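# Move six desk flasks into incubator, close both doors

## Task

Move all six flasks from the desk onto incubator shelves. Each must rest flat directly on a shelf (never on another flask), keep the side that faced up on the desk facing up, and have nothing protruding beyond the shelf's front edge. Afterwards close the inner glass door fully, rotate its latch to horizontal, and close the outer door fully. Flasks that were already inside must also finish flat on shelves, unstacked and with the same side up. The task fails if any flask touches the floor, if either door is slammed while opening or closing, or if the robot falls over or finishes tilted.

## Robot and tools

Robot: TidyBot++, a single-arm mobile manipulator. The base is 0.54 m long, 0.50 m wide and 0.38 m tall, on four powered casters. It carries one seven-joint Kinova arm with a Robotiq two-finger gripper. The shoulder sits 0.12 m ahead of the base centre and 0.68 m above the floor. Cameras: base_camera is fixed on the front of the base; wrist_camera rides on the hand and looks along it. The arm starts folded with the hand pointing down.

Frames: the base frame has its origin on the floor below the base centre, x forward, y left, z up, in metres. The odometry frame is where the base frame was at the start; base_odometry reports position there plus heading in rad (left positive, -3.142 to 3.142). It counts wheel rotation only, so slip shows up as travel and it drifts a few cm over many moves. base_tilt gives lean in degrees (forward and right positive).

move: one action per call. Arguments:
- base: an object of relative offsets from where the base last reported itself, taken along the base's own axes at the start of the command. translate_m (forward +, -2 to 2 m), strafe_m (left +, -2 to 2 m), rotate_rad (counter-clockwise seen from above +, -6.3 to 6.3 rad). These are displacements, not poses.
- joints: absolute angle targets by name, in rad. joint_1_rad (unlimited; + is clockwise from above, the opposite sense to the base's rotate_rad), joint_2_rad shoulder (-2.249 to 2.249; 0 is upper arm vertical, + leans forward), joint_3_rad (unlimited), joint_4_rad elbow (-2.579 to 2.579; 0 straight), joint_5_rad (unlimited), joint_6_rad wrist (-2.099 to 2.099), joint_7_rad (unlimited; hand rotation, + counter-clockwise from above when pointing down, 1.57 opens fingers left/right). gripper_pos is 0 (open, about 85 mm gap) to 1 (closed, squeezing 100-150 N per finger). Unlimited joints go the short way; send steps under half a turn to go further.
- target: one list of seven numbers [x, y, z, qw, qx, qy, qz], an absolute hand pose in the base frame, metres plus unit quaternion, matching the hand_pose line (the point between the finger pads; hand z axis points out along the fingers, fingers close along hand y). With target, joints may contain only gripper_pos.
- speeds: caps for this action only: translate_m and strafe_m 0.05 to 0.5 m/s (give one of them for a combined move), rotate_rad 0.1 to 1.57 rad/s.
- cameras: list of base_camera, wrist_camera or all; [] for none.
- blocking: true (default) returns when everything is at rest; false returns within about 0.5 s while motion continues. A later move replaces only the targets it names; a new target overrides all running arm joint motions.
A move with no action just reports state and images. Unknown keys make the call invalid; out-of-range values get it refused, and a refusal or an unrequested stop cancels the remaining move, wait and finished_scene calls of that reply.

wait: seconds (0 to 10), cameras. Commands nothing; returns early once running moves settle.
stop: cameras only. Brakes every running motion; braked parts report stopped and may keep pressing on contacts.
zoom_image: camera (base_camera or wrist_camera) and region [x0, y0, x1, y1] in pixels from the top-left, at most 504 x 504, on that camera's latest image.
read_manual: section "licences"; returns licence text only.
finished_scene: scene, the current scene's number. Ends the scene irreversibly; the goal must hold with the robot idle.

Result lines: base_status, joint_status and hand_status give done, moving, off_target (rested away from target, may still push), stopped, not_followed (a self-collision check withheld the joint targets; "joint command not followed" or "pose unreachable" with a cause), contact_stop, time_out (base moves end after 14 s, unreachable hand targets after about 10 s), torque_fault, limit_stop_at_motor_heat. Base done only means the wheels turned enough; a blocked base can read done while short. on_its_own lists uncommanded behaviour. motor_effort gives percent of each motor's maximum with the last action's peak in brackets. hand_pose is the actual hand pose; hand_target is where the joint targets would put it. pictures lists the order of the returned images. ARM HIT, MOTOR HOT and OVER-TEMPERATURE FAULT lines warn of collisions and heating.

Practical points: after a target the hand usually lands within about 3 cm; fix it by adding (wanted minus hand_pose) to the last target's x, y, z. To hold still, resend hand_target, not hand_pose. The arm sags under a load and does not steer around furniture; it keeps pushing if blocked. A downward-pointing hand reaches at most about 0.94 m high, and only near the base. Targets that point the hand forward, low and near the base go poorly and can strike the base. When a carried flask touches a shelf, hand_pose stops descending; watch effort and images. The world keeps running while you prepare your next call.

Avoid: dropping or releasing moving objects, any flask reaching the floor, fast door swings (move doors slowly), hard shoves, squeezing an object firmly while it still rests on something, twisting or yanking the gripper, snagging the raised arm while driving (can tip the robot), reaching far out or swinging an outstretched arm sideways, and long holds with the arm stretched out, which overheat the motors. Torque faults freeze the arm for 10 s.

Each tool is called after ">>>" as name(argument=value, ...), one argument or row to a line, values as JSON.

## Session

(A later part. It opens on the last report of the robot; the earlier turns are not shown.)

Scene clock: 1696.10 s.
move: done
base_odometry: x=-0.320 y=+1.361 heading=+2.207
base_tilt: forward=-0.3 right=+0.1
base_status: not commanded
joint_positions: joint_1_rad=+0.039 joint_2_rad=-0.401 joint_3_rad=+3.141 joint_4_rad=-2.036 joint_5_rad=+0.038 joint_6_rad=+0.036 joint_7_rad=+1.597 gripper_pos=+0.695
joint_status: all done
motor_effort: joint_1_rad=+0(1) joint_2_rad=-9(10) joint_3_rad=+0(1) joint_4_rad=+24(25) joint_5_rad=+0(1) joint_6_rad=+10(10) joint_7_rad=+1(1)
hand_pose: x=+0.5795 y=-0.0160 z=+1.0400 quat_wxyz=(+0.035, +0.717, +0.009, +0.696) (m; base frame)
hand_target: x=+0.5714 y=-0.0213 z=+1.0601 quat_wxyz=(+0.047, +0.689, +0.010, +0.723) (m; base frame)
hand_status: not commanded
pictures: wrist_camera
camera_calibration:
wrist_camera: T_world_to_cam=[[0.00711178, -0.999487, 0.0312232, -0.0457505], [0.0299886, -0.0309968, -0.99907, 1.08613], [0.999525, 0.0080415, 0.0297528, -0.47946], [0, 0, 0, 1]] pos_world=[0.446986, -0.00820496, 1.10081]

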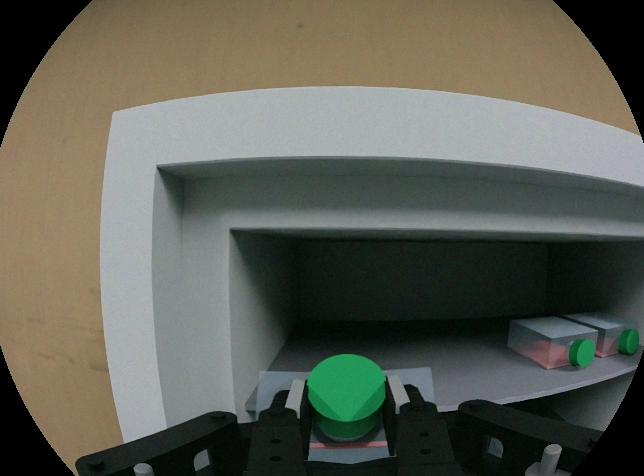

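>>> move(
  joints={"joint_2_rad":-0.395,"joint_4_rad":-2.22,"joint_6_rad":0.44},
  cameras=["wrist_camera"],
)

Scene clock: 1709.20 s.
move: done
base_odometry: x=-0.320 y=+1.361 heading=+2.207
base_tilt: forward=-0.3 right=+0.2
base_status: not commanded
joint_positions: joint_1_rad=+0.039 joint_2_rad=-0.400 joint_3_rad=+3.141 joint_4_rad=-2.198 joint_5_rad=+0.038 joint_6_rad=+0.355 joint_7_rad=+1.597 gripper_pos=+0.695
joint_status: all done
motor_effort: joint_1_rad=+0(1) joint_2_rad=-9(10) joint_3_rad=+0(1) joint_4_rad=+23(25) joint_5_rad=+0(1) joint_6_rad=+10(10) joint_7_rad=+0(1)
hand_pose: x=+0.5699 y=-0.0120 z=+1.0385 quat_wxyz=(+0.033, +0.660, +0.012, +0.750) (m; base frame)
hand_target: x=+0.5668 y=-0.0211 z=+1.0486 quat_wxyz=(+0.050, +0.638, +0.009, +0.768) (m; base frame)
hand_status: not commanded
pictures: wrist_camera
camera_calibration:
wrist_camera: T_world_to_cam=[[0.0136897, -0.999214, 0.0371931, -0.0514795], [0.186145, -0.0339996, -0.981934, 0.978217], [0.982427, 0.0203657, 0.185533, -0.621785], [0, 0, 0, 1]] pos_world=[0.429473, -0.00551688, 1.07782]

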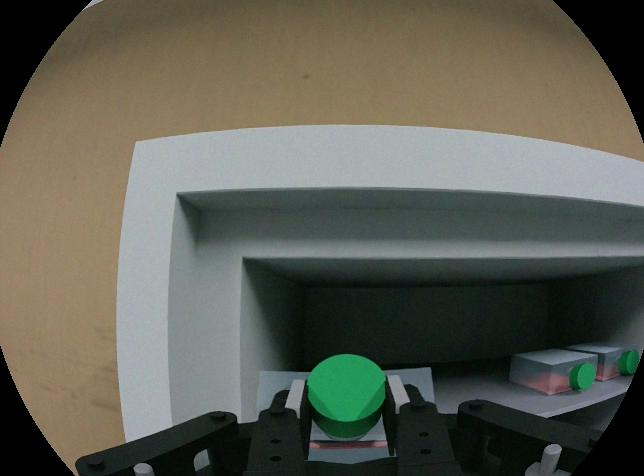

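>>> move(
  base={"translate_m":0.12,"strafe_m":-0.006},
  speeds={"translate_m":0.06},
  cameras=["wrist_camera"],
)

Scene clock: 1716.67 s.
move: done
base_odometry: x=-0.387 y=+1.461 heading=+2.207
base_tilt: forward=-0.3 right=+0.2
base_status: done
joint_positions: joint_1_rad=+0.039 joint_2_rad=-0.442 joint_3_rad=+3.141 joint_4_rad=-2.186 joint_5_rad=+0.038 joint_6_rad=+0.425 joint_7_rad=+1.597 gripper_pos=+0.695
joint_status: not commanded
motor_effort: joint_1_rad=+1(3) joint_2_rad=+3(9) joint_3_rad=+1(3) joint_4_rad=+15(24) joint_5_rad=+1(1) joint_6_rad=+2(10) joint_7_rad=+2(2)
hand_pose: x=+0.5502 y=-0.0104 z=+1.0851 quat_wxyz=(+0.034, +0.613, +0.013, +0.789) (m; base frame)
hand_target: x=+0.5668 y=-0.0211 z=+1.0486 quat_wxyz=(+0.050, +0.638, +0.009, +0.768) (m; base frame)
hand_status: not commanded
pictures: wrist_camera
camera_calibration:
wrist_camera: T_world_to_cam=[[0.0113343, -0.999012, 0.0429682, -0.0563797], [0.305026, -0.0374686, -0.951607, 0.929335], [0.952277, 0.0238922, 0.3043, -0.723263], [0, 0, 0, 1]] pos_world=[0.405914, -0.00422273, 1.10687]

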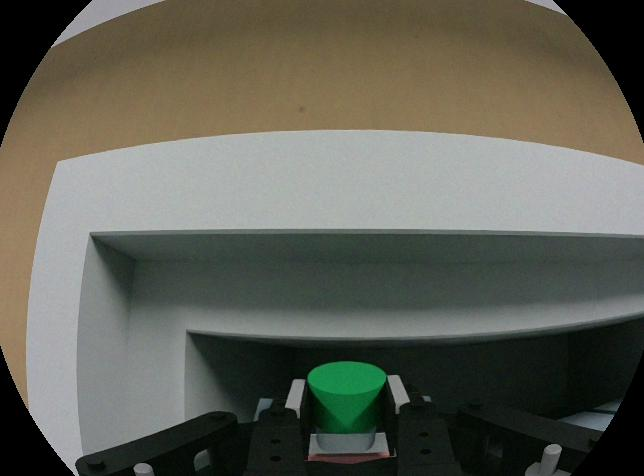

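>>> move(
  base={"translate_m":-0.5},
  speeds={"translate_m":0.2},
  cameras=[],
)

>>> move(
  joints={"joint_1_rad":0.0,"joint_2_rad":-0.4,"joint_4_rad":-1.95,"joint_6_rad":-0.38},
  base={"rotate_rad":1.586},
  cameras=["wrist_camera"],
)

Scene clock: 1742.00 s.
move: done
base_odometry: x=-0.090 y=+1.059 heading=+2.207
base_tilt: forward=-0.3 right=+0.3
base_status: done
joint_positions: joint_1_rad=+0.039 joint_2_rad=-0.398 joint_3_rad=+3.141 joint_4_rad=-2.208 joint_5_rad=+0.038 joint_6_rad=+0.425 joint_7_rad=+1.597 gripper_pos=+0.695
joint_status: not commanded
motor_effort: joint_1_rad=+0(2) joint_2_rad=-9(11) joint_3_rad=-1(2) joint_4_rad=+24(24) joint_5_rad=+0(1) joint_6_rad=+10(10) joint_7_rad=+0(2)
hand_pose: x=+0.5673 y=-0.0111 z=+1.0524 quat_wxyz=(+0.033, +0.639, +0.013, +0.769) (m; base frame)
hand_target: x=+0.5668 y=-0.0211 z=+1.0486 quat_wxyz=(+0.050, +0.638, +0.009, +0.768) (m; base frame)
hand_status: not commanded
pictures: none
No camera images: "cameras" was empty.

Scene clock: 1744.37 s.
move: done
base_odometry: x=-0.090 y=+1.059 heading=-2.491
base_tilt: forward=-0.3 right=+0.2
base_status: done
joint_positions: joint_1_rad=+0.015 joint_2_rad=-0.398 joint_3_rad=+3.141 joint_4_rad=-1.968 joint_5_rad=+0.037 joint_6_rad=-0.312 joint_7_rad=+1.597 gripper_pos=+0.695
joint_status: all done
motor_effort: joint_1_rad=+0(2) joint_2_rad=-9(11) joint_3_rad=+0(4) joint_4_rad=+23(25) joint_5_rad=+0(1) joint_6_rad=+9(10) joint_7_rad=+0(1)
hand_pose: x=+0.5667 y=-0.0085 z=+0.9744 quat_wxyz=(+0.027, +0.808, +0.016, +0.588) (m; base frame)
hand_target: x=+0.5609 y=+0.0013 z=+0.9665 quat_wxyz=(+0.023, +0.821, +0.033, +0.569) (m; base frame)
hand_status: not commanded
pictures: wrist_camera
camera_calibration:
wrist_camera: T_world_to_cam=[[0.0255843, -0.999482, 0.019536, -0.03518], [-0.249289, -0.0253038, -0.968099, 1.14938], [0.968091, 0.019898, -0.249807, -0.174397], [0, 0, 0, 1]] pos_world=[0.456259, -0.00260809, 1.06983]

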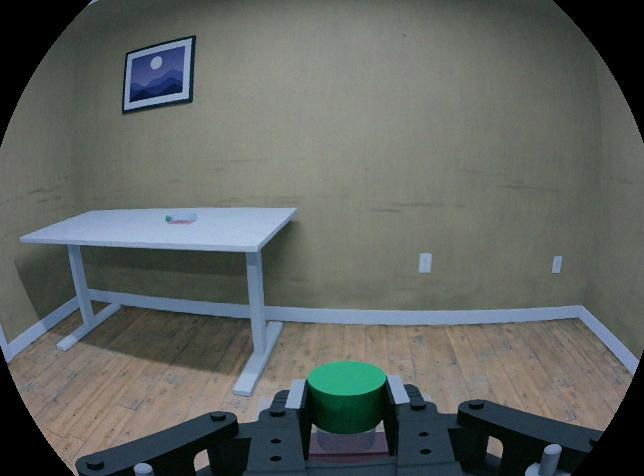

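>>> move(
  base={"translate_m":1.33,"strafe_m":1.2},
  joints={"joint_2_rad":-0.35,"joint_4_rad":-2.2,"joint_6_rad":0.5},
  cameras=["wrist_camera"],
)

Scene clock: 1755.53 s.
move: done
base_odometry: x=-0.421 y=-0.702 heading=-2.491
base_tilt: forward=-0.3 right=+0.2
base_status: done
joint_positions: joint_1_rad=+0.015 joint_2_rad=-0.353 joint_3_rad=+3.141 joint_4_rad=-2.176 joint_5_rad=+0.037 joint_6_rad=+0.419 joint_7_rad=+1.597 gripper_pos=+0.695
joint_status: all done
motor_effort: joint_1_rad=+0(2) joint_2_rad=-10(12) joint_3_rad=-1(4) joint_4_rad=+23(25) joint_5_rad=+0(1) joint_6_rad=+10(10) joint_7_rad=+0(1)
hand_pose: x=+0.5849 y=-0.0001 z=+1.0496 quat_wxyz=(+0.023, +0.646, +0.021, +0.763) (m; base frame)
hand_target: x=+0.5806 y=+0.0013 z=+1.0586 quat_wxyz=(+0.031, +0.624, +0.025, +0.780) (m; base frame)
hand_status: not commanded
pictures: wrist_camera
camera_calibration:
wrist_camera: T_world_to_cam=[[0.0394771, -0.998471, 0.038691, -0.0569432], [0.22416, -0.0288848, -0.974124, 0.956242], [0.973752, 0.0471285, 0.222677, -0.672731], [0, 0, 0, 1]] pos_world=[0.442969, 0.00246954, 1.0835]

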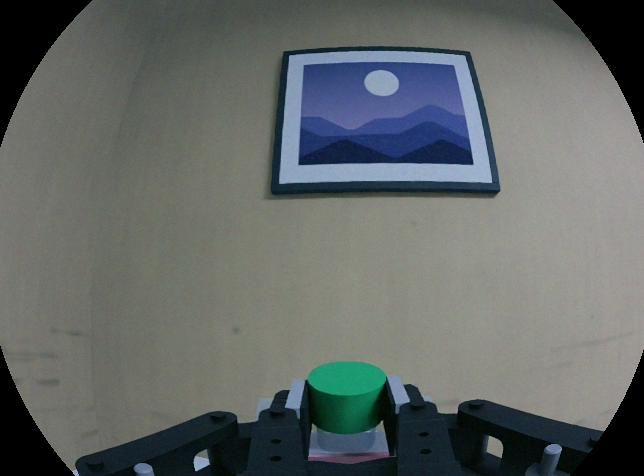

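>>> move(
  joints={"joint_2_rad":0.0,"joint_4_rad":-2.25,"joint_6_rad":0.85},
  cameras=["wrist_camera"],
)

>>> move(
  joints={"joint_2_rad":0.208,"joint_4_rad":-2.31,"joint_6_rad":1.08},
  cameras=["wrist_camera"],
)

Scene clock: 1767.37 s.
move: done
base_odometry: x=-0.421 y=-0.702 heading=-2.491
base_tilt: forward=-0.4 right=+0.2
base_status: not commanded
joint_positions: joint_1_rad=+0.015 joint_2_rad=+0.000 joint_3_rad=+3.141 joint_4_rad=-2.228 joint_5_rad=+0.037 joint_6_rad=+0.766 joint_7_rad=+1.597 gripper_pos=+0.695
joint_status: all done
motor_effort: joint_1_rad=+0(1) joint_2_rad=-21(23) joint_3_rad=-1(1) joint_4_rad=+20(24) joint_5_rad=+0(1) joint_6_rad=+10(11) joint_7_rad=+0(1)
hand_pose: x=+0.6773 y=+0.0019 z=+0.9439 quat_wxyz=(+0.016, +0.668, +0.023, +0.744) (m; base frame)
hand_target: x=+0.6704 y=+0.0014 z=+0.9580 quat_wxyz=(+0.030, +0.644, +0.026, +0.764) (m; base frame)
hand_status: not commanded
pictures: wrist_camera
camera_calibration:
wrist_camera: T_world_to_cam=[[0.0531245, -0.998159, 0.0292666, -0.0549492], [0.167226, -0.0200016, -0.985716, 0.88219], [0.984486, 0.0572598, 0.165856, -0.692885], [0, 0, 0, 1]] pos_world=[0.53753, 0.00247162, 0.986116]

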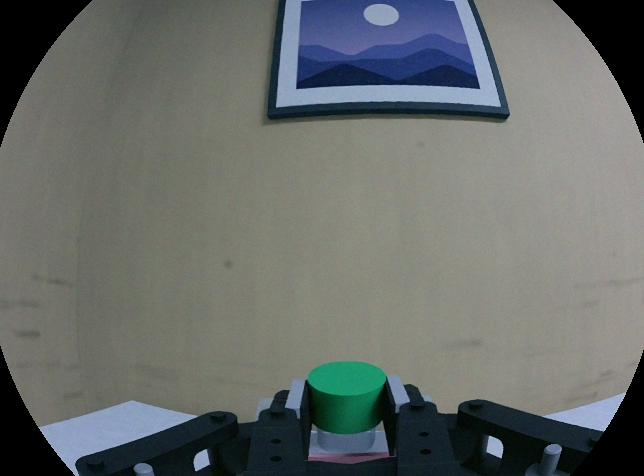

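Scene clock: 1768.60 s.
move: done
base_odometry: x=-0.421 y=-0.702 heading=-2.491
base_tilt: forward=-0.3 right=+0.2
base_status: not commanded
joint_positions: joint_1_rad=+0.015 joint_2_rad=+0.205 joint_3_rad=+3.141 joint_4_rad=-2.287 joint_5_rad=+0.037 joint_6_rad=+0.995 joint_7_rad=+1.597 gripper_pos=+0.695
joint_status: all done
motor_effort: joint_1_rad=+0(1) joint_2_rad=-26(28) joint_3_rad=-1(2) joint_4_rad=+17(21) joint_5_rad=+0(1) joint_6_rad=+10(11) joint_7_rad=+0(1)
hand_pose: x=+0.7050 y=+0.0031 z=+0.8663 quat_wxyz=(+0.011, +0.680, +0.023, +0.732) (m; base frame)
hand_target: x=+0.6980 y=+0.0014 z=+0.8795 quat_wxyz=(+0.030, +0.658, +0.026, +0.752) (m; base frame)
hand_status: not commanded
pictures: wrist_camera
camera_calibration:
wrist_camera: T_world_to_cam=[[0.0599048, -0.997994, 0.0204955, -0.0500024], [0.133189, -0.0123575, -0.991014, 0.829653], [0.989279, 0.0620962, 0.132181, -0.681617], [0, 0, 0, 1]] pos_world=[0.566804, 0.00267615, 0.913319]

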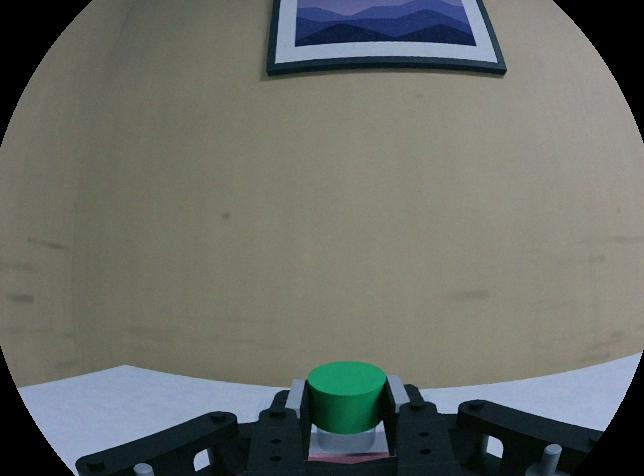

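Gradual lowering with lighter grip.

>>> move(
  joints={"joint_2_rad":0.235,"joint_4_rad":-2.33,"joint_6_rad":1.08,"gripper_pos":0.76},
  cameras=["wrist_camera"],
)

>>> move(
  joints={"joint_2_rad":0.255,"joint_4_rad":-2.35,"joint_6_rad":1.06},
  cameras=["wrist_camera"],
)

>>> move(
  joints={"joint_2_rad":0.265,"joint_4_rad":-2.36,"joint_6_rad":1.0},
  cameras=["wrist_camera"],
)

Scene clock: 1773.83 s.
move: off_target
base_odometry: x=-0.421 y=-0.702 heading=-2.491
base_tilt: forward=-0.3 right=+0.2
base_status: not commanded
joint_positions: joint_1_rad=+0.015 joint_2_rad=+0.213 joint_3_rad=+3.141 joint_4_rad=-2.297 joint_5_rad=+0.037 joint_6_rad=+1.016 joint_7_rad=+1.597 gripper_pos=+0.695
joint_status: gripper_pos off_target (ended at +0.695, target +0.760); the others done
motor_effort: joint_1_rad=+0(1) joint_2_rad=-24(26) joint_3_rad=-1(1) joint_4_rad=+16(17) joint_5_rad=+1(1) joint_6_rad=+8(10) joint_7_rad=+0(1)
hand_pose: x=+0.7039 y=+0.0032 z=+0.8627 quat_wxyz=(+0.011, +0.680, +0.023, +0.733) (m; base frame)
hand_target: x=+0.6985 y=+0.0014 z=+0.8541 quat_wxyz=(+0.029, +0.676, +0.027, +0.736) (m; base frame)
hand_status: not commanded
pictures: wrist_camera
camera_calibration:
wrist_camera: T_world_to_cam=[[0.0603475, -0.997977, 0.0199805, -0.0496324], [0.135257, -0.0116566, -0.990742, 0.824526], [0.988971, 0.0624913, 0.13428, -0.681653], [0, 0, 0, 1]] pos_world=[0.565607, 0.0026766, 0.909417]

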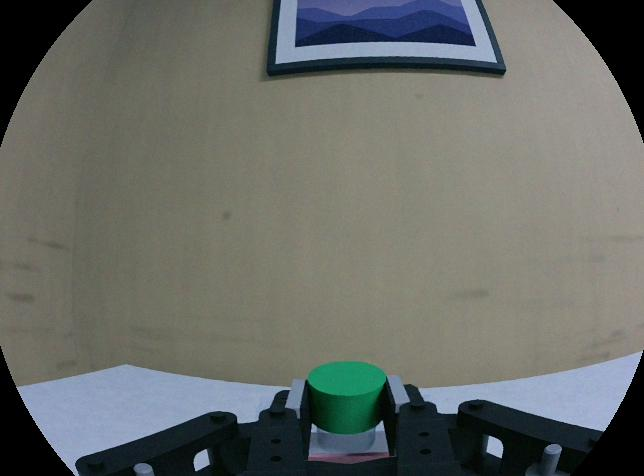

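Scene clock: 1774.40 s.
move: off_target
base_odometry: x=-0.421 y=-0.702 heading=-2.491
base_tilt: forward=-0.3 right=+0.2
base_status: not commanded
joint_positions: joint_1_rad=+0.015 joint_2_rad=+0.214 joint_3_rad=+3.141 joint_4_rad=-2.301 joint_5_rad=+0.037 joint_6_rad=+1.020 joint_7_rad=+1.597 gripper_pos=+0.695
joint_status: joint_2_rad off_target (ended at +0.214, target +0.255); joint_4_rad off_target (ended at -2.301, target -2.350); the others done
motor_effort: joint_1_rad=-1(1) joint_2_rad=-19(24) joint_3_rad=-2(2) joint_4_rad=+11(14) joint_5_rad=+1(1) joint_6_rad=+5(8) joint_7_rad=+1(1)
hand_pose: x=+0.7030 y=+0.0033 z=+0.8619 quat_wxyz=(+0.011, +0.679, +0.022, +0.733) (m; base frame)
hand_target: x=+0.6970 y=+0.0014 z=+0.8268 quat_wxyz=(+0.028, +0.697, +0.028, +0.716) (m; base frame)
hand_status: not commanded
pictures: wrist_camera
camera_calibration:
wrist_camera: T_world_to_cam=[[0.060358, -0.997978, 0.0198999, -0.0494887], [0.135559, -0.0115561, -0.990702, 0.823661], [0.988929, 0.0624944, 0.134587, -0.680813], [0, 0, 0, 1]] pos_world=[0.564608, 0.0026767, 0.908616]

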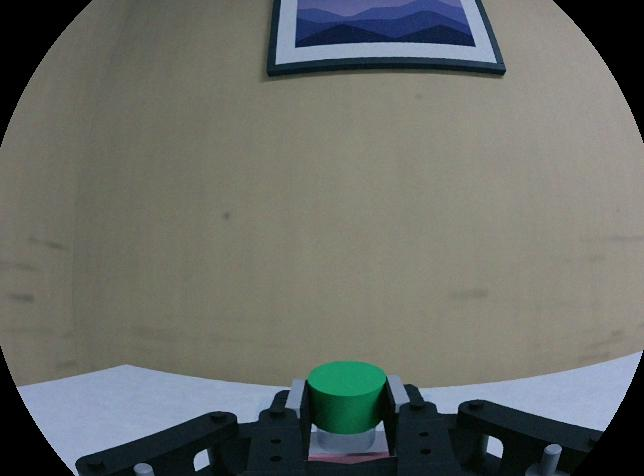

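Scene clock: 1774.90 s.
move: off_target
base_odometry: x=-0.421 y=-0.702 heading=-2.491
base_tilt: forward=-0.3 right=+0.2
base_status: not commanded
joint_positions: joint_1_rad=+0.015 joint_2_rad=+0.214 joint_3_rad=+3.141 joint_4_rad=-2.302 joint_5_rad=+0.037 joint_6_rad=+1.020 joint_7_rad=+1.597 gripper_pos=+0.695
joint_status: joint_2_rad off_target (ended at +0.214, target +0.265); joint_4_rad off_target (ended at -2.302, target -2.360); the others done
motor_effort: joint_1_rad=-1(1) joint_2_rad=-15(20) joint_3_rad=-2(2) joint_4_rad=+8(11) joint_5_rad=+1(2) joint_6_rad=+1(4) joint_7_rad=+1(1)
hand_pose: x=+0.7026 y=+0.0033 z=+0.8614 quat_wxyz=(+0.011, +0.680, +0.022, +0.733) (m; base frame)
hand_target: x=+0.6953 y=+0.0014 z=+0.7977 quat_wxyz=(+0.027, +0.725, +0.029, +0.687) (m; base frame)
hand_status: not commanded
pictures: wrist_camera
camera_calibration:
wrist_camera: T_world_to_cam=[[0.0603945, -0.99798, 0.0197221, -0.0493216], [0.134248, -0.0114576, -0.990882, 0.824209], [0.989106, 0.0624915, 0.133284, -0.679377], [0, 0, 0, 1]] pos_world=[0.564306, 0.0026768, 0.908217]

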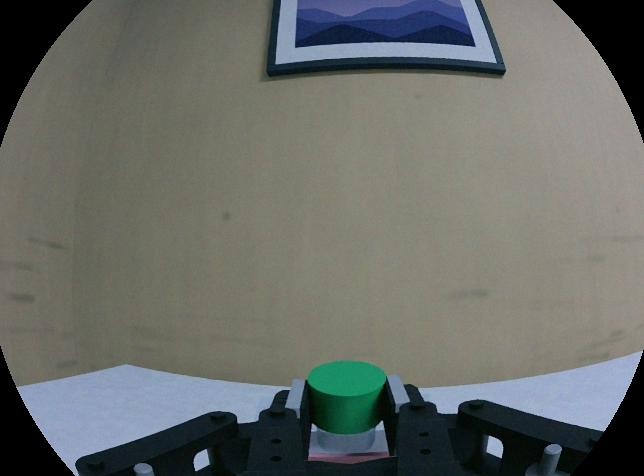

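>>> move(
  joints={"joint_2_rad":0.235,"joint_4_rad":-2.335,"joint_6_rad":1.08,"gripper_pos":0.72},
  cameras=[],
)

>>> move(
  base={"translate_m":-0.06},
  speeds={"translate_m":0.06},
  cameras=["wrist_camera"],
)

Scene clock: 1779.97 s.
move: done
base_odometry: x=-0.421 y=-0.702 heading=-2.491
base_tilt: forward=-0.3 right=+0.2
base_status: not commanded
joint_positions: joint_1_rad=+0.015 joint_2_rad=+0.216 joint_3_rad=+3.141 joint_4_rad=-2.304 joint_5_rad=+0.037 joint_6_rad=+1.031 joint_7_rad=+1.597 gripper_pos=+0.695
joint_status: all done
motor_effort: joint_1_rad=-1(1) joint_2_rad=-21(24) joint_3_rad=-1(2) joint_4_rad=+13(15) joint_5_rad=+1(1) joint_6_rad=+6(8) joint_7_rad=+0(1)
hand_pose: x=+0.7024 y=+0.0033 z=+0.8622 quat_wxyz=(+0.011, +0.678, +0.022, +0.735) (m; base frame)
hand_target: x=+0.6973 y=+0.0014 z=+0.8518 quat_wxyz=(+0.029, +0.677, +0.027, +0.735) (m; base frame)
hand_status: not commanded
pictures: none
No camera images: "cameras" was empty.

Scene clock: 1781.50 s.
move: done
base_odometry: x=-0.373 y=-0.665 heading=-2.491
base_tilt: forward=-0.3 right=+0.2
base_status: done
joint_positions: joint_1_rad=+0.014 joint_2_rad=+0.217 joint_3_rad=+3.141 joint_4_rad=-2.305 joint_5_rad=+0.037 joint_6_rad=+1.033 joint_7_rad=+1.597 gripper_pos=+0.695
joint_status: not commanded
motor_effort: joint_1_rad=+0(1) joint_2_rad=-22(25) joint_3_rad=-1(2) joint_4_rad=+14(15) joint_5_rad=+1(1) joint_6_rad=+6(8) joint_7_rad=+1(1)
hand_pose: x=+0.7025 y=+0.0034 z=+0.8620 quat_wxyz=(+0.011, +0.677, +0.022, +0.735) (m; base frame)
hand_target: x=+0.6973 y=+0.0014 z=+0.8518 quat_wxyz=(+0.029, +0.677, +0.027, +0.735) (m; base frame)
hand_status: not commanded
pictures: wrist_camera
camera_calibration:
wrist_camera: T_world_to_cam=[[0.0606031, -0.997964, 0.0198604, -0.0494291], [0.140745, -0.0111546, -0.989983, 0.819496], [0.988189, 0.0627913, 0.139782, -0.68424], [0, 0, 0, 1]] pos_world=[0.563814, 0.00277691, 0.907913]

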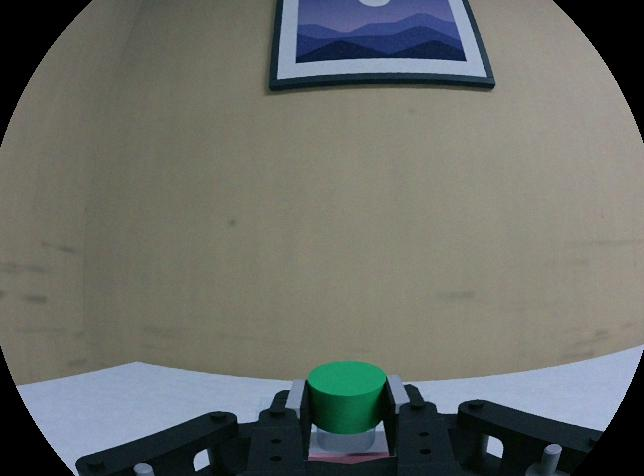

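>>> move(
  joints={"gripper_pos":0.62},
  cameras=["wrist_camera"],
)

>>> move(
  joints={"gripper_pos":0.4},
  cameras=["wrist_camera"],
)

Scene clock: 1794.00 s.
move: done
base_odometry: x=-0.373 y=-0.665 heading=-2.491
base_tilt: forward=-0.3 right=+0.2
base_status: not commanded
joint_positions: joint_1_rad=+0.014 joint_2_rad=+0.221 joint_3_rad=+3.141 joint_4_rad=-2.309 joint_5_rad=+0.037 joint_6_rad=+1.033 joint_7_rad=+1.597 gripper_pos=+0.620
joint_status: all done
motor_effort: joint_1_rad=+0(1) joint_2_rad=-24(25) joint_3_rad=-1(1) joint_4_rad=+15(16) joint_5_rad=+0(1) joint_6_rad=+9(9) joint_7_rad=+0(1)
hand_pose: x=+0.7019 y=+0.0034 z=+0.8577 quat_wxyz=(+0.011, +0.680, +0.022, +0.732) (m; base frame)
hand_target: x=+0.6973 y=+0.0014 z=+0.8518 quat_wxyz=(+0.029, +0.677, +0.027, +0.735) (m; base frame)
hand_status: not commanded
pictures: wrist_camera
camera_calibration:
wrist_camera: T_world_to_cam=[[0.0607709, -0.997966, 0.0192655, -0.0489153], [0.132724, -0.0110506, -0.991091, 0.821871], [0.989288, 0.0627865, 0.131782, -0.677067], [0, 0, 0, 1]] pos_world=[0.563705, 0.00277702, 0.904717]

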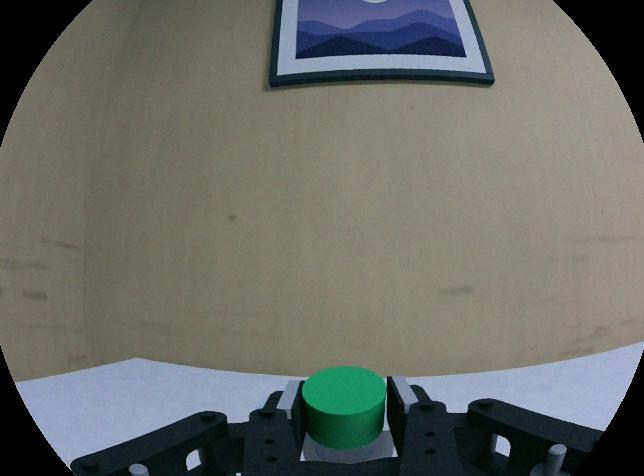

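Scene clock: 1794.63 s.
move: done
base_odometry: x=-0.373 y=-0.665 heading=-2.491
base_tilt: forward=-0.3 right=+0.2
base_status: not commanded
joint_positions: joint_1_rad=+0.014 joint_2_rad=+0.221 joint_3_rad=+3.141 joint_4_rad=-2.309 joint_5_rad=+0.037 joint_6_rad=+1.033 joint_7_rad=+1.597 gripper_pos=+0.400
joint_status: all done
motor_effort: joint_1_rad=+0(1) joint_2_rad=-24(24) joint_3_rad=-1(1) joint_4_rad=+16(16) joint_5_rad=+0(1) joint_6_rad=+9(9) joint_7_rad=+0(0)
hand_pose: x=+0.7019 y=+0.0034 z=+0.8577 quat_wxyz=(+0.011, +0.680, +0.022, +0.732) (m; base frame)
hand_target: x=+0.6973 y=+0.0014 z=+0.8518 quat_wxyz=(+0.029, +0.677, +0.027, +0.735) (m; base frame)
hand_status: not commanded
pictures: wrist_camera
camera_calibration:
wrist_camera: T_world_to_cam=[[0.0607709, -0.997966, 0.0192655, -0.0489153], [0.132724, -0.0110506, -0.991091, 0.821871], [0.989288, 0.0627865, 0.131782, -0.677067], [0, 0, 0, 1]] pos_world=[0.563705, 0.00277702, 0.904717]

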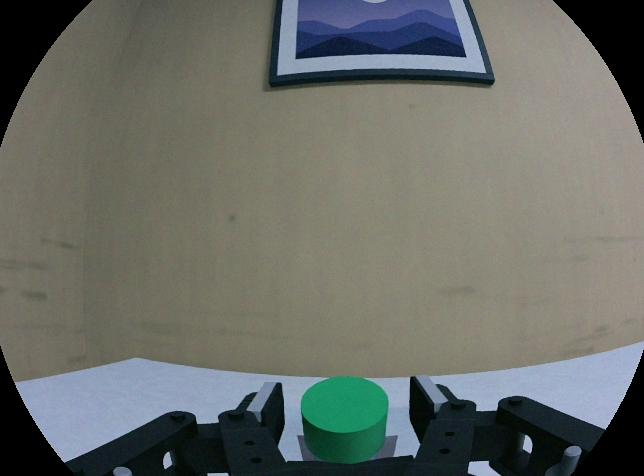

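>>> move(
  base={"translate_m":-0.2},
  speeds={"translate_m":0.08},
  cameras=["wrist_camera"],
)

Scene clock: 1800.33 s.
move: done
base_odometry: x=-0.214 y=-0.544 heading=-2.491
base_tilt: forward=-0.4 right=+0.1
base_status: done
joint_positions: joint_1_rad=+0.014 joint_2_rad=+0.227 joint_3_rad=+3.141 joint_4_rad=-2.313 joint_5_rad=+0.037 joint_6_rad=+1.033 joint_7_rad=+1.597 gripper_pos=+0.400
joint_status: not commanded
motor_effort: joint_1_rad=-1(1) joint_2_rad=-25(26) joint_3_rad=-1(2) joint_4_rad=+15(17) joint_5_rad=+0(1) joint_6_rad=+9(9) joint_7_rad=+0(1)
hand_pose: x=+0.7022 y=+0.0034 z=+0.8520 quat_wxyz=(+0.010, +0.684, +0.022, +0.729) (m; base frame)
hand_target: x=+0.6973 y=+0.0014 z=+0.8518 quat_wxyz=(+0.029, +0.677, +0.027, +0.735) (m; base frame)
hand_status: not commanded
pictures: wrist_camera
camera_calibration:
wrist_camera: T_world_to_cam=[[0.0609807, -0.997967, 0.0185409, -0.0483403], [0.122413, -0.0109578, -0.992419, 0.824537], [0.990604, 0.062788, 0.121496, -0.668663], [0, 0, 0, 1]] pos_world=[0.564394, 0.00277711, 0.900422]

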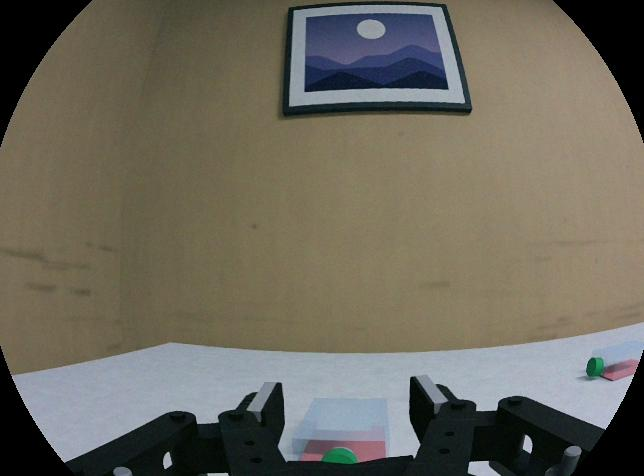

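>>> move(
  joints={"joint_2_rad":0.265,"joint_4_rad":-2.21,"joint_6_rad":0.62,"gripper_pos":0.25},
  cameras=["wrist_camera"],
)

Scene clock: 1808.90 s.
move: done
base_odometry: x=-0.214 y=-0.544 heading=-2.491
base_tilt: forward=-0.3 right=+0.2
base_status: not commanded
joint_positions: joint_1_rad=+0.014 joint_2_rad=+0.255 joint_3_rad=+3.141 joint_4_rad=-2.225 joint_5_rad=+0.037 joint_6_rad=+0.693 joint_7_rad=+1.597 gripper_pos=+0.250
joint_status: all done
motor_effort: joint_1_rad=-1(1) joint_2_rad=-27(28) joint_3_rad=-1(2) joint_4_rad=+16(17) joint_5_rad=+0(1) joint_6_rad=+9(10) joint_7_rad=+0(1)
hand_pose: x=+0.7224 y=+0.0006 z=+0.7741 quat_wxyz=(+0.012, +0.779, +0.023, +0.626) (m; base frame)
hand_target: x=+0.7224 y=+0.0014 z=+0.7535 quat_wxyz=(+0.024, +0.799, +0.032, +0.599) (m; base frame)
hand_status: not commanded
pictures: wrist_camera
camera_calibration:
wrist_camera: T_world_to_cam=[[0.0572467, -0.998325, 0.00837682, -0.0404561], [-0.155724, -0.0172169, -0.98765, 0.941985], [0.98614, 0.0552353, -0.156449, -0.460682], [0, 0, 0, 1]] pos_world=[0.603304, 0.00127569, 0.858618]

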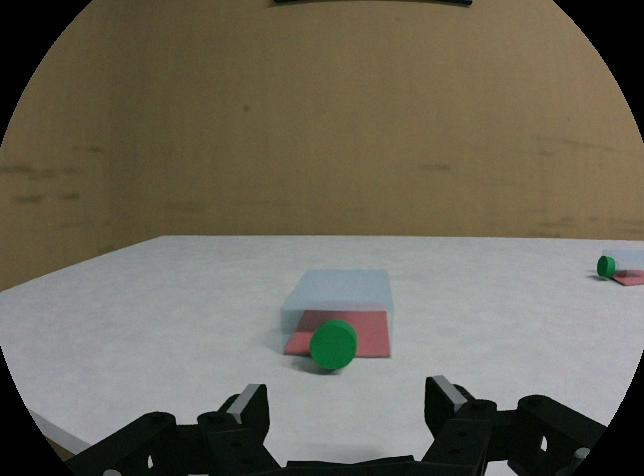

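>>> move(
  base={"translate_m":0.065,"strafe_m":0.062},
  joints={"joint_1_rad":0.11,"joint_2_rad":0.285,"joint_4_rad":-2.215,"joint_6_rad":0.54},
  speeds={"translate_m":0.1},
  cameras=["wrist_camera"],
)

Scene clock: 1816.10 s.
move: done
base_odometry: x=-0.228 y=-0.633 heading=-2.491
base_tilt: forward=-0.3 right=+0.3
base_status: done
joint_positions: joint_1_rad=+0.096 joint_2_rad=+0.272 joint_3_rad=+3.141 joint_4_rad=-2.221 joint_5_rad=+0.037 joint_6_rad=+0.617 joint_7_rad=+1.597 gripper_pos=+0.250
joint_status: all done
motor_effort: joint_1_rad=+0(2) joint_2_rad=-25(28) joint_3_rad=-1(3) joint_4_rad=+15(17) joint_5_rad=+1(1) joint_6_rad=+7(9) joint_7_rad=+1(1)
hand_pose: x=+0.7168 y=-0.0488 z=+0.7428 quat_wxyz=(+0.036, +0.807, -0.009, +0.590) (m; base frame)
hand_target: x=+0.7100 y=-0.0639 z=+0.7156 quat_wxyz=(+0.053, +0.830, -0.013, +0.555) (m; base frame)
hand_status: not commanded
pictures: wrist_camera
camera_calibration:
wrist_camera: T_world_to_cam=[[-0.0251206, -0.999675, 0.00431348, -0.0271167], [-0.243917, 0.0019448, -0.969794, 0.960248], [0.969471, -0.025414, -0.243887, -0.384461], [0, 0, 0, 1]] pos_world=[0.606263, -0.038746, 0.837595]

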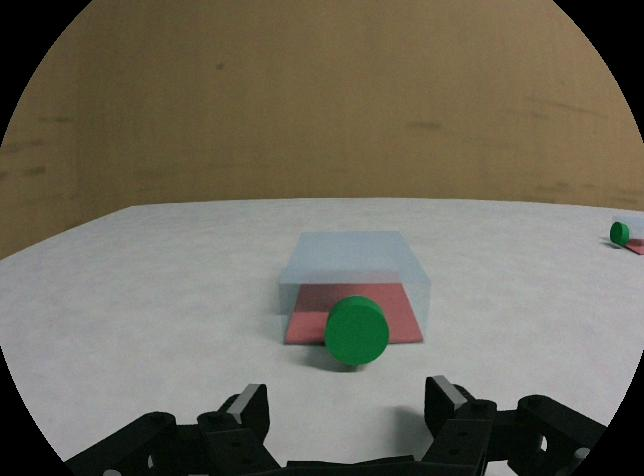

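>>> move(
  base={"translate_m":0.034,"strafe_m":-0.007},
  joints={"joint_2_rad":0.275,"joint_4_rad":-2.19,"joint_6_rad":0.54},
  speeds={"translate_m":0.06},
  cameras=["wrist_camera"],
)

Scene clock: 1821.27 s.
move: done
base_odometry: x=-0.259 y=-0.648 heading=-2.490
base_tilt: forward=-0.3 right=+0.2
base_status: done
joint_positions: joint_1_rad=+0.096 joint_2_rad=+0.273 joint_3_rad=+3.141 joint_4_rad=-2.201 joint_5_rad=+0.037 joint_6_rad=+0.609 joint_7_rad=+1.597 gripper_pos=+0.250
joint_status: all done
motor_effort: joint_1_rad=+0(1) joint_2_rad=-27(29) joint_3_rad=-1(2) joint_4_rad=+15(17) joint_5_rad=+0(1) joint_6_rad=+9(9) joint_7_rad=+0(1)
hand_pose: x=+0.7228 y=-0.0494 z=+0.7500 quat_wxyz=(+0.036, +0.803, -0.009, +0.595) (m; base frame)
hand_target: x=+0.7186 y=-0.0649 z=+0.7337 quat_wxyz=(+0.054, +0.821, -0.013, +0.569) (m; base frame)
hand_status: not commanded
pictures: wrist_camera
camera_calibration:
wrist_camera: T_world_to_cam=[[-0.0253689, -0.999664, 0.00530275, -0.0282042], [-0.232542, 0.000742218, -0.972586, 0.962491], [0.972255, -0.0259066, -0.232483, -0.399039], [0, 0, 0, 1]] pos_world=[0.611072, -0.0392468, 0.843485]

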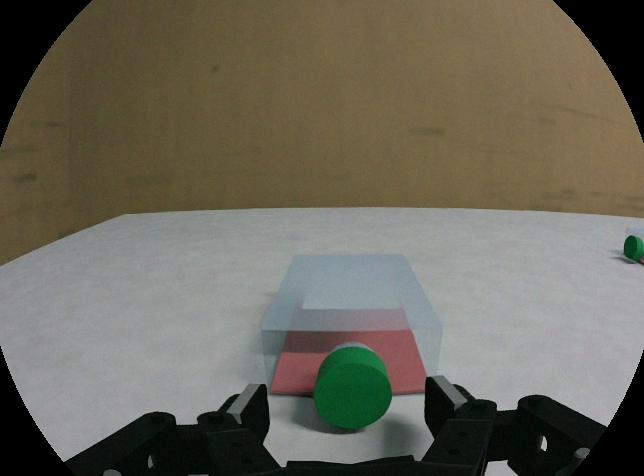

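Good (353,387, 76). Close.

>>> move(
  base={"translate_m":0.006,"strafe_m":-0.002},
  speeds={"translate_m":0.05},
  cameras=[],
)

>>> move(
  joints={"gripper_pos":0.95},
  cameras=["wrist_camera"],
)

>>> move(
  joints={"joint_2_rad":-0.05,"joint_4_rad":-2.2,"joint_6_rad":0.21},
  cameras=["wrist_camera"],
)

Scene clock: 1826.47 s.
move: done
base_odometry: x=-0.265 y=-0.651 heading=-2.490
base_tilt: forward=-0.4 right=+0.3
base_status: done
joint_positions: joint_1_rad=+0.096 joint_2_rad=+0.274 joint_3_rad=+3.141 joint_4_rad=-2.200 joint_5_rad=+0.037 joint_6_rad=+0.609 joint_7_rad=+1.597 gripper_pos=+0.250
joint_status: not commanded
motor_effort: joint_1_rad=+0(2) joint_2_rad=-27(30) joint_3_rad=-1(1) joint_4_rad=+16(17) joint_5_rad=+1(1) joint_6_rad=+9(9) joint_7_rad=+0(0)
hand_pose: x=+0.7233 y=-0.0495 z=+0.7501 quat_wxyz=(+0.036, +0.803, -0.009, +0.595) (m; base frame)
hand_target: x=+0.7186 y=-0.0649 z=+0.7337 quat_wxyz=(+0.054, +0.821, -0.013, +0.569) (m; base frame)
hand_status: not commanded
pictures: none
No camera images: "cameras" was empty.

Scene clock: 1827.40 s.
move: off_target
base_odometry: x=-0.265 y=-0.651 heading=-2.490
base_tilt: forward=-0.3 right=+0.3
base_status: not commanded
joint_positions: joint_1_rad=+0.096 joint_2_rad=+0.273 joint_3_rad=+3.141 joint_4_rad=-2.200 joint_5_rad=+0.037 joint_6_rad=+0.609 joint_7_rad=+1.597 gripper_pos=+0.693
joint_status: gripper_pos off_target (ended at +0.693, target +0.950)
motor_effort: joint_1_rad=+0(1) joint_2_rad=-27(27) joint_3_rad=-1(2) joint_4_rad=+16(16) joint_5_rad=+0(1) joint_6_rad=+8(9) joint_7_rad=+0(0)
hand_pose: x=+0.7234 y=-0.0495 z=+0.7503 quat_wxyz=(+0.037, +0.803, -0.009, +0.595) (m; base frame)
hand_target: x=+0.7186 y=-0.0649 z=+0.7337 quat_wxyz=(+0.054, +0.821, -0.013, +0.569) (m; base frame)
hand_status: not commanded
pictures: wrist_camera
camera_calibration:
wrist_camera: T_world_to_cam=[[-0.0254453, -0.999662, 0.00540486, -0.0283294], [-0.231837, 0.000641769, -0.972754, 0.962531], [0.972422, -0.026005, -0.231775, -0.400283], [0, 0, 0, 1]] pos_world=[0.611673, -0.0393469, 0.843684]

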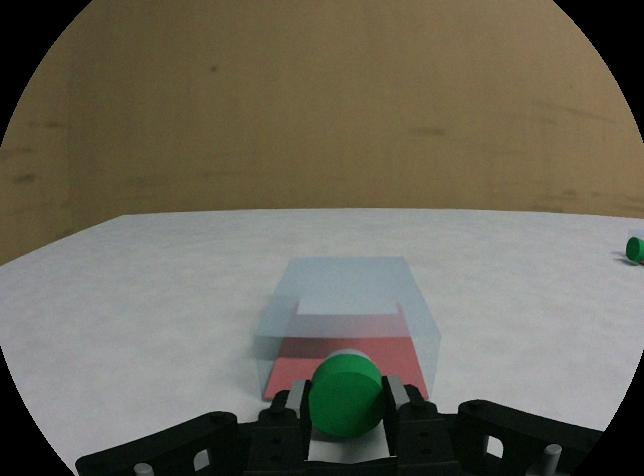

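Scene clock: 1829.13 s.
move: done
base_odometry: x=-0.265 y=-0.651 heading=-2.490
base_tilt: forward=-0.4 right=+0.2
base_status: not commanded
joint_positions: joint_1_rad=+0.096 joint_2_rad=-0.038 joint_3_rad=+3.141 joint_4_rad=-2.199 joint_5_rad=+0.037 joint_6_rad=+0.278 joint_7_rad=+1.597 gripper_pos=+0.693
joint_status: all done
motor_effort: joint_1_rad=+0(1) joint_2_rad=-20(30) joint_3_rad=-1(1) joint_4_rad=+20(21) joint_5_rad=+0(1) joint_6_rad=+10(10) joint_7_rad=+0(1)
hand_pose: x=+0.6582 y=-0.0468 z=+0.8316 quat_wxyz=(+0.042, +0.808, -0.010, +0.587) (m; base frame)
hand_target: x=+0.6483 y=-0.0571 z=+0.8177 quat_wxyz=(+0.053, +0.825, -0.013, +0.563) (m; base frame)
hand_status: not commanded
pictures: wrist_camera
camera_calibration:
wrist_camera: T_world_to_cam=[[-0.0342702, -0.999331, 0.0127451, -0.0279406], [-0.251008, -0.00373735, -0.967978, 1.03496], [0.967378, -0.0363719, -0.250712, -0.29938], [0, 0, 0, 1]] pos_world=[0.54844, -0.0349429, 0.927118]

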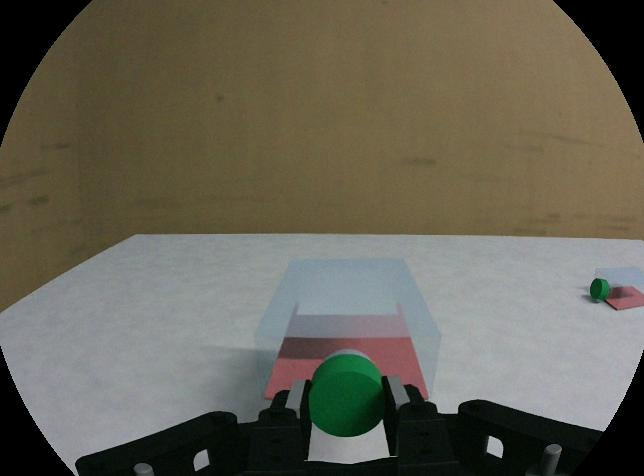

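>>> move(
  base={"translate_m":-0.5},
  joints={"joint_2_rad":-0.42,"joint_4_rad":-1.895,"joint_6_rad":-0.42},
  cameras=[],
)

>>> move(
  base={"rotate_rad":-1.586},
  joints={"joint_1_rad":0.05},
  cameras=[],
)

>>> move(
  base={"translate_m":1.414,"strafe_m":-0.651},
  cameras=["wrist_camera","base_camera"],
)

Scene clock: 1841.17 s.
move: done
base_odometry: x=+0.133 y=-0.347 heading=-2.489
base_tilt: forward=-0.3 right=+0.2
base_status: done
joint_positions: joint_1_rad=+0.096 joint_2_rad=-0.425 joint_3_rad=+3.141 joint_4_rad=-1.913 joint_5_rad=+0.037 joint_6_rad=-0.353 joint_7_rad=+1.597 gripper_pos=+0.693
joint_status: all done
motor_effort: joint_1_rad=+0(1) joint_2_rad=-8(24) joint_3_rad=+0(2) joint_4_rad=+24(25) joint_5_rad=+1(1) joint_6_rad=+9(11) joint_7_rad=+0(1)
hand_pose: x=+0.5565 y=-0.0443 z=+1.0081 quat_wxyz=(+0.053, +0.796, -0.017, +0.603) (m; base frame)
hand_target: x=+0.5529 y=-0.0466 z=+0.9969 quat_wxyz=(+0.055, +0.812, -0.013, +0.581) (m; base frame)
hand_status: not commanded
pictures: none
No camera images: "cameras" was empty.

Scene clock: 1843.53 s.
move: done
base_odometry: x=+0.133 y=-0.347 heading=+2.209
base_tilt: forward=-0.3 right=+0.2
base_status: done
joint_positions: joint_1_rad=+0.058 joint_2_rad=-0.423 joint_3_rad=+3.142 joint_4_rad=-1.913 joint_5_rad=+0.037 joint_6_rad=-0.354 joint_7_rad=+1.597 gripper_pos=+0.693
joint_status: all done
motor_effort: joint_1_rad=+0(2) joint_2_rad=-8(10) joint_3_rad=-1(3) joint_4_rad=+23(25) joint_5_rad=+0(1) joint_6_rad=+10(10) joint_7_rad=+0(1)
hand_pose: x=+0.5586 y=-0.0286 z=+1.0068 quat_wxyz=(+0.041, +0.797, -0.003, +0.603) (m; base frame)
hand_target: x=+0.5550 y=-0.0205 z=+0.9969 quat_wxyz=(+0.038, +0.812, +0.012, +0.583) (m; base frame)
hand_status: not commanded
pictures: none
No camera images: "cameras" was empty.

Scene clock: 1847.97 s.
move: done
base_odometry: x=-0.186 y=+1.176 heading=+2.208
base_tilt: forward=-0.3 right=+0.2
base_status: done
joint_positions: joint_1_rad=+0.058 joint_2_rad=-0.417 joint_3_rad=+3.142 joint_4_rad=-1.913 joint_5_rad=+0.037 joint_6_rad=-0.356 joint_7_rad=+1.597 gripper_pos=+0.693
joint_status: not commanded
motor_effort: joint_1_rad=-1(1) joint_2_rad=-9(11) joint_3_rad=+0(2) joint_4_rad=+23(24) joint_5_rad=+1(1) joint_6_rad=+10(10) joint_7_rad=+0(1)
hand_pose: x=+0.5601 y=-0.0288 z=+1.0041 quat_wxyz=(+0.041, +0.799, -0.003, +0.600) (m; base frame)
hand_target: x=+0.5550 y=-0.0205 z=+0.9969 quat_wxyz=(+0.038, +0.812, +0.012, +0.583) (m; base frame)
hand_status: not commanded
pictures: base_camera, wrist_camera
camera_calibration:
wrist_camera: T_world_to_cam=[[-0.0212059, -0.999575, 0.0200027, -0.0300957], [-0.219943, -0.0148528, -0.9754, 1.16713], [0.975282, -0.0250837, -0.219535, -0.19597], [0, 0, 0, 1]] pos_world=[0.447191, -0.0176634, 1.096]

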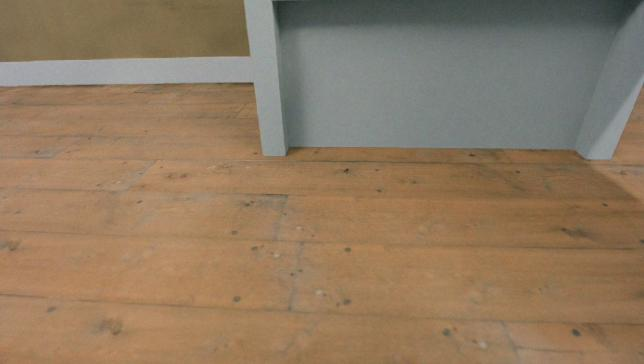

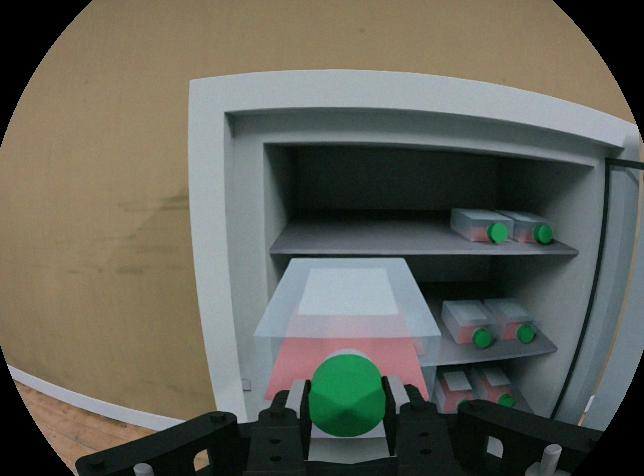

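>>> move(
  base={"translate_m":0.26,"strafe_m":-0.006,"rotate_rad":-0.012},
  speeds={"translate_m":0.2},
  cameras=["wrist_camera"],
)

Scene clock: 1854.97 s.
move: done
base_odometry: x=-0.336 y=+1.389 heading=+2.196
base_tilt: forward=-0.3 right=+0.2
base_status: done
joint_positions: joint_1_rad=+0.058 joint_2_rad=-0.414 joint_3_rad=+3.142 joint_4_rad=-1.912 joint_5_rad=+0.037 joint_6_rad=-0.357 joint_7_rad=+1.597 gripper_pos=+0.693
joint_status: not commanded
motor_effort: joint_1_rad=+0(1) joint_2_rad=-8(12) joint_3_rad=-1(2) joint_4_rad=+23(25) joint_5_rad=+1(1) joint_6_rad=+10(10) joint_7_rad=+0(1)
hand_pose: x=+0.5612 y=-0.0288 z=+1.0023 quat_wxyz=(+0.041, +0.800, -0.003, +0.598) (m; base frame)
hand_target: x=+0.5550 y=-0.0205 z=+0.9969 quat_wxyz=(+0.038, +0.812, +0.012, +0.583) (m; base frame)
hand_status: not commanded
pictures: wrist_camera
camera_calibration:
wrist_camera: T_world_to_cam=[[-0.0211605, -0.999578, 0.0199057, -0.0300521], [-0.224456, -0.0146522, -0.974374, 1.1671], [0.974254, -0.0250862, -0.224052, -0.192311], [0, 0, 0, 1]] pos_world=[0.448688, -0.0177632, 1.09471]

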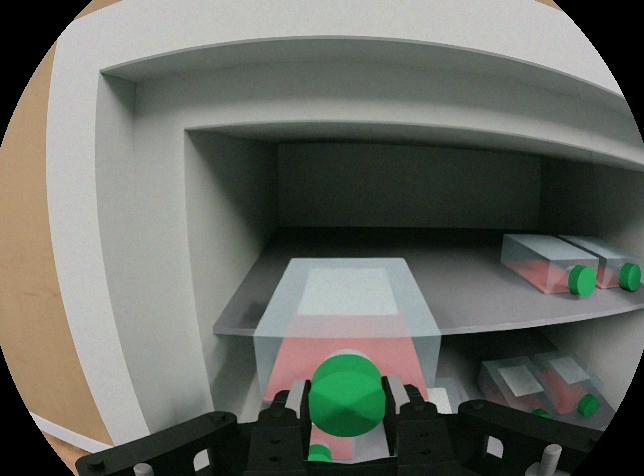

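>>> move(
  base={"translate_m":0.07},
  speeds={"translate_m":0.06},
  cameras=["wrist_camera"],
)

Scene clock: 1860.97 s.
move: done
base_odometry: x=-0.377 y=+1.446 heading=+2.195
base_tilt: forward=-0.4 right=+0.2
base_status: done
joint_positions: joint_1_rad=+0.058 joint_2_rad=-0.414 joint_3_rad=+3.142 joint_4_rad=-1.912 joint_5_rad=+0.037 joint_6_rad=-0.357 joint_7_rad=+1.597 gripper_pos=+0.693
joint_status: not commanded
motor_effort: joint_1_rad=+0(1) joint_2_rad=-8(12) joint_3_rad=+0(1) joint_4_rad=+23(25) joint_5_rad=+1(1) joint_6_rad=+10(10) joint_7_rad=+0(1)
hand_pose: x=+0.5610 y=-0.0288 z=+1.0025 quat_wxyz=(+0.041, +0.800, -0.003, +0.598) (m; base frame)
hand_target: x=+0.5550 y=-0.0205 z=+0.9969 quat_wxyz=(+0.038, +0.812, +0.012, +0.583) (m; base frame)
hand_status: not commanded
pictures: wrist_camera
camera_calibration:
wrist_camera: T_world_to_cam=[[-0.0211681, -0.999578, 0.0198992, -0.0300498], [-0.224055, -0.0146545, -0.974466, 1.16717], [0.974347, -0.0250861, -0.22365, -0.192553], [0, 0, 0, 1]] pos_world=[0.448488, -0.0177632, 1.09491]

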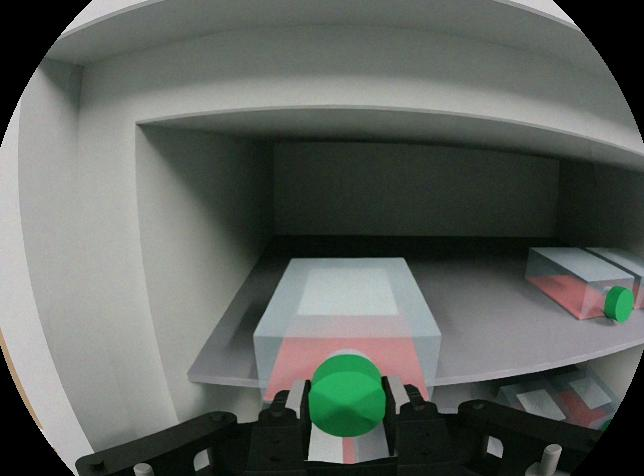

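Passing over the shelf. Continue.

>>> move(
  base={"translate_m":0.06},
  speeds={"translate_m":0.06},
  cameras=["wrist_camera"],
)

Scene clock: 1864.73 s.
move: done
base_odometry: x=-0.412 y=+1.495 heading=+2.195
base_tilt: forward=-0.3 right=+0.2
base_status: done
joint_positions: joint_1_rad=+0.058 joint_2_rad=-0.414 joint_3_rad=+3.142 joint_4_rad=-1.912 joint_5_rad=+0.037 joint_6_rad=-0.358 joint_7_rad=+1.597 gripper_pos=+0.693
joint_status: not commanded
motor_effort: joint_1_rad=+0(1) joint_2_rad=-8(12) joint_3_rad=-1(1) joint_4_rad=+23(24) joint_5_rad=+0(1) joint_6_rad=+10(10) joint_7_rad=+0(1)
hand_pose: x=+0.5609 y=-0.0288 z=+1.0026 quat_wxyz=(+0.041, +0.800, -0.003, +0.598) (m; base frame)
hand_target: x=+0.5550 y=-0.0205 z=+0.9969 quat_wxyz=(+0.038, +0.812, +0.012, +0.583) (m; base frame)
hand_status: not commanded
pictures: wrist_camera
camera_calibration:
wrist_camera: T_world_to_cam=[[-0.0211706, -0.999578, 0.0198974, -0.0300507], [-0.22396, -0.0146546, -0.974488, 1.16723], [0.974368, -0.0250867, -0.223555, -0.192547], [0, 0, 0, 1]] pos_world=[0.448388, -0.0177632, 1.095]

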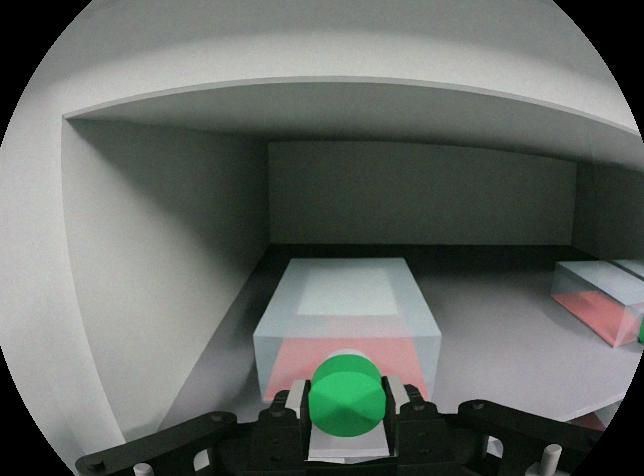

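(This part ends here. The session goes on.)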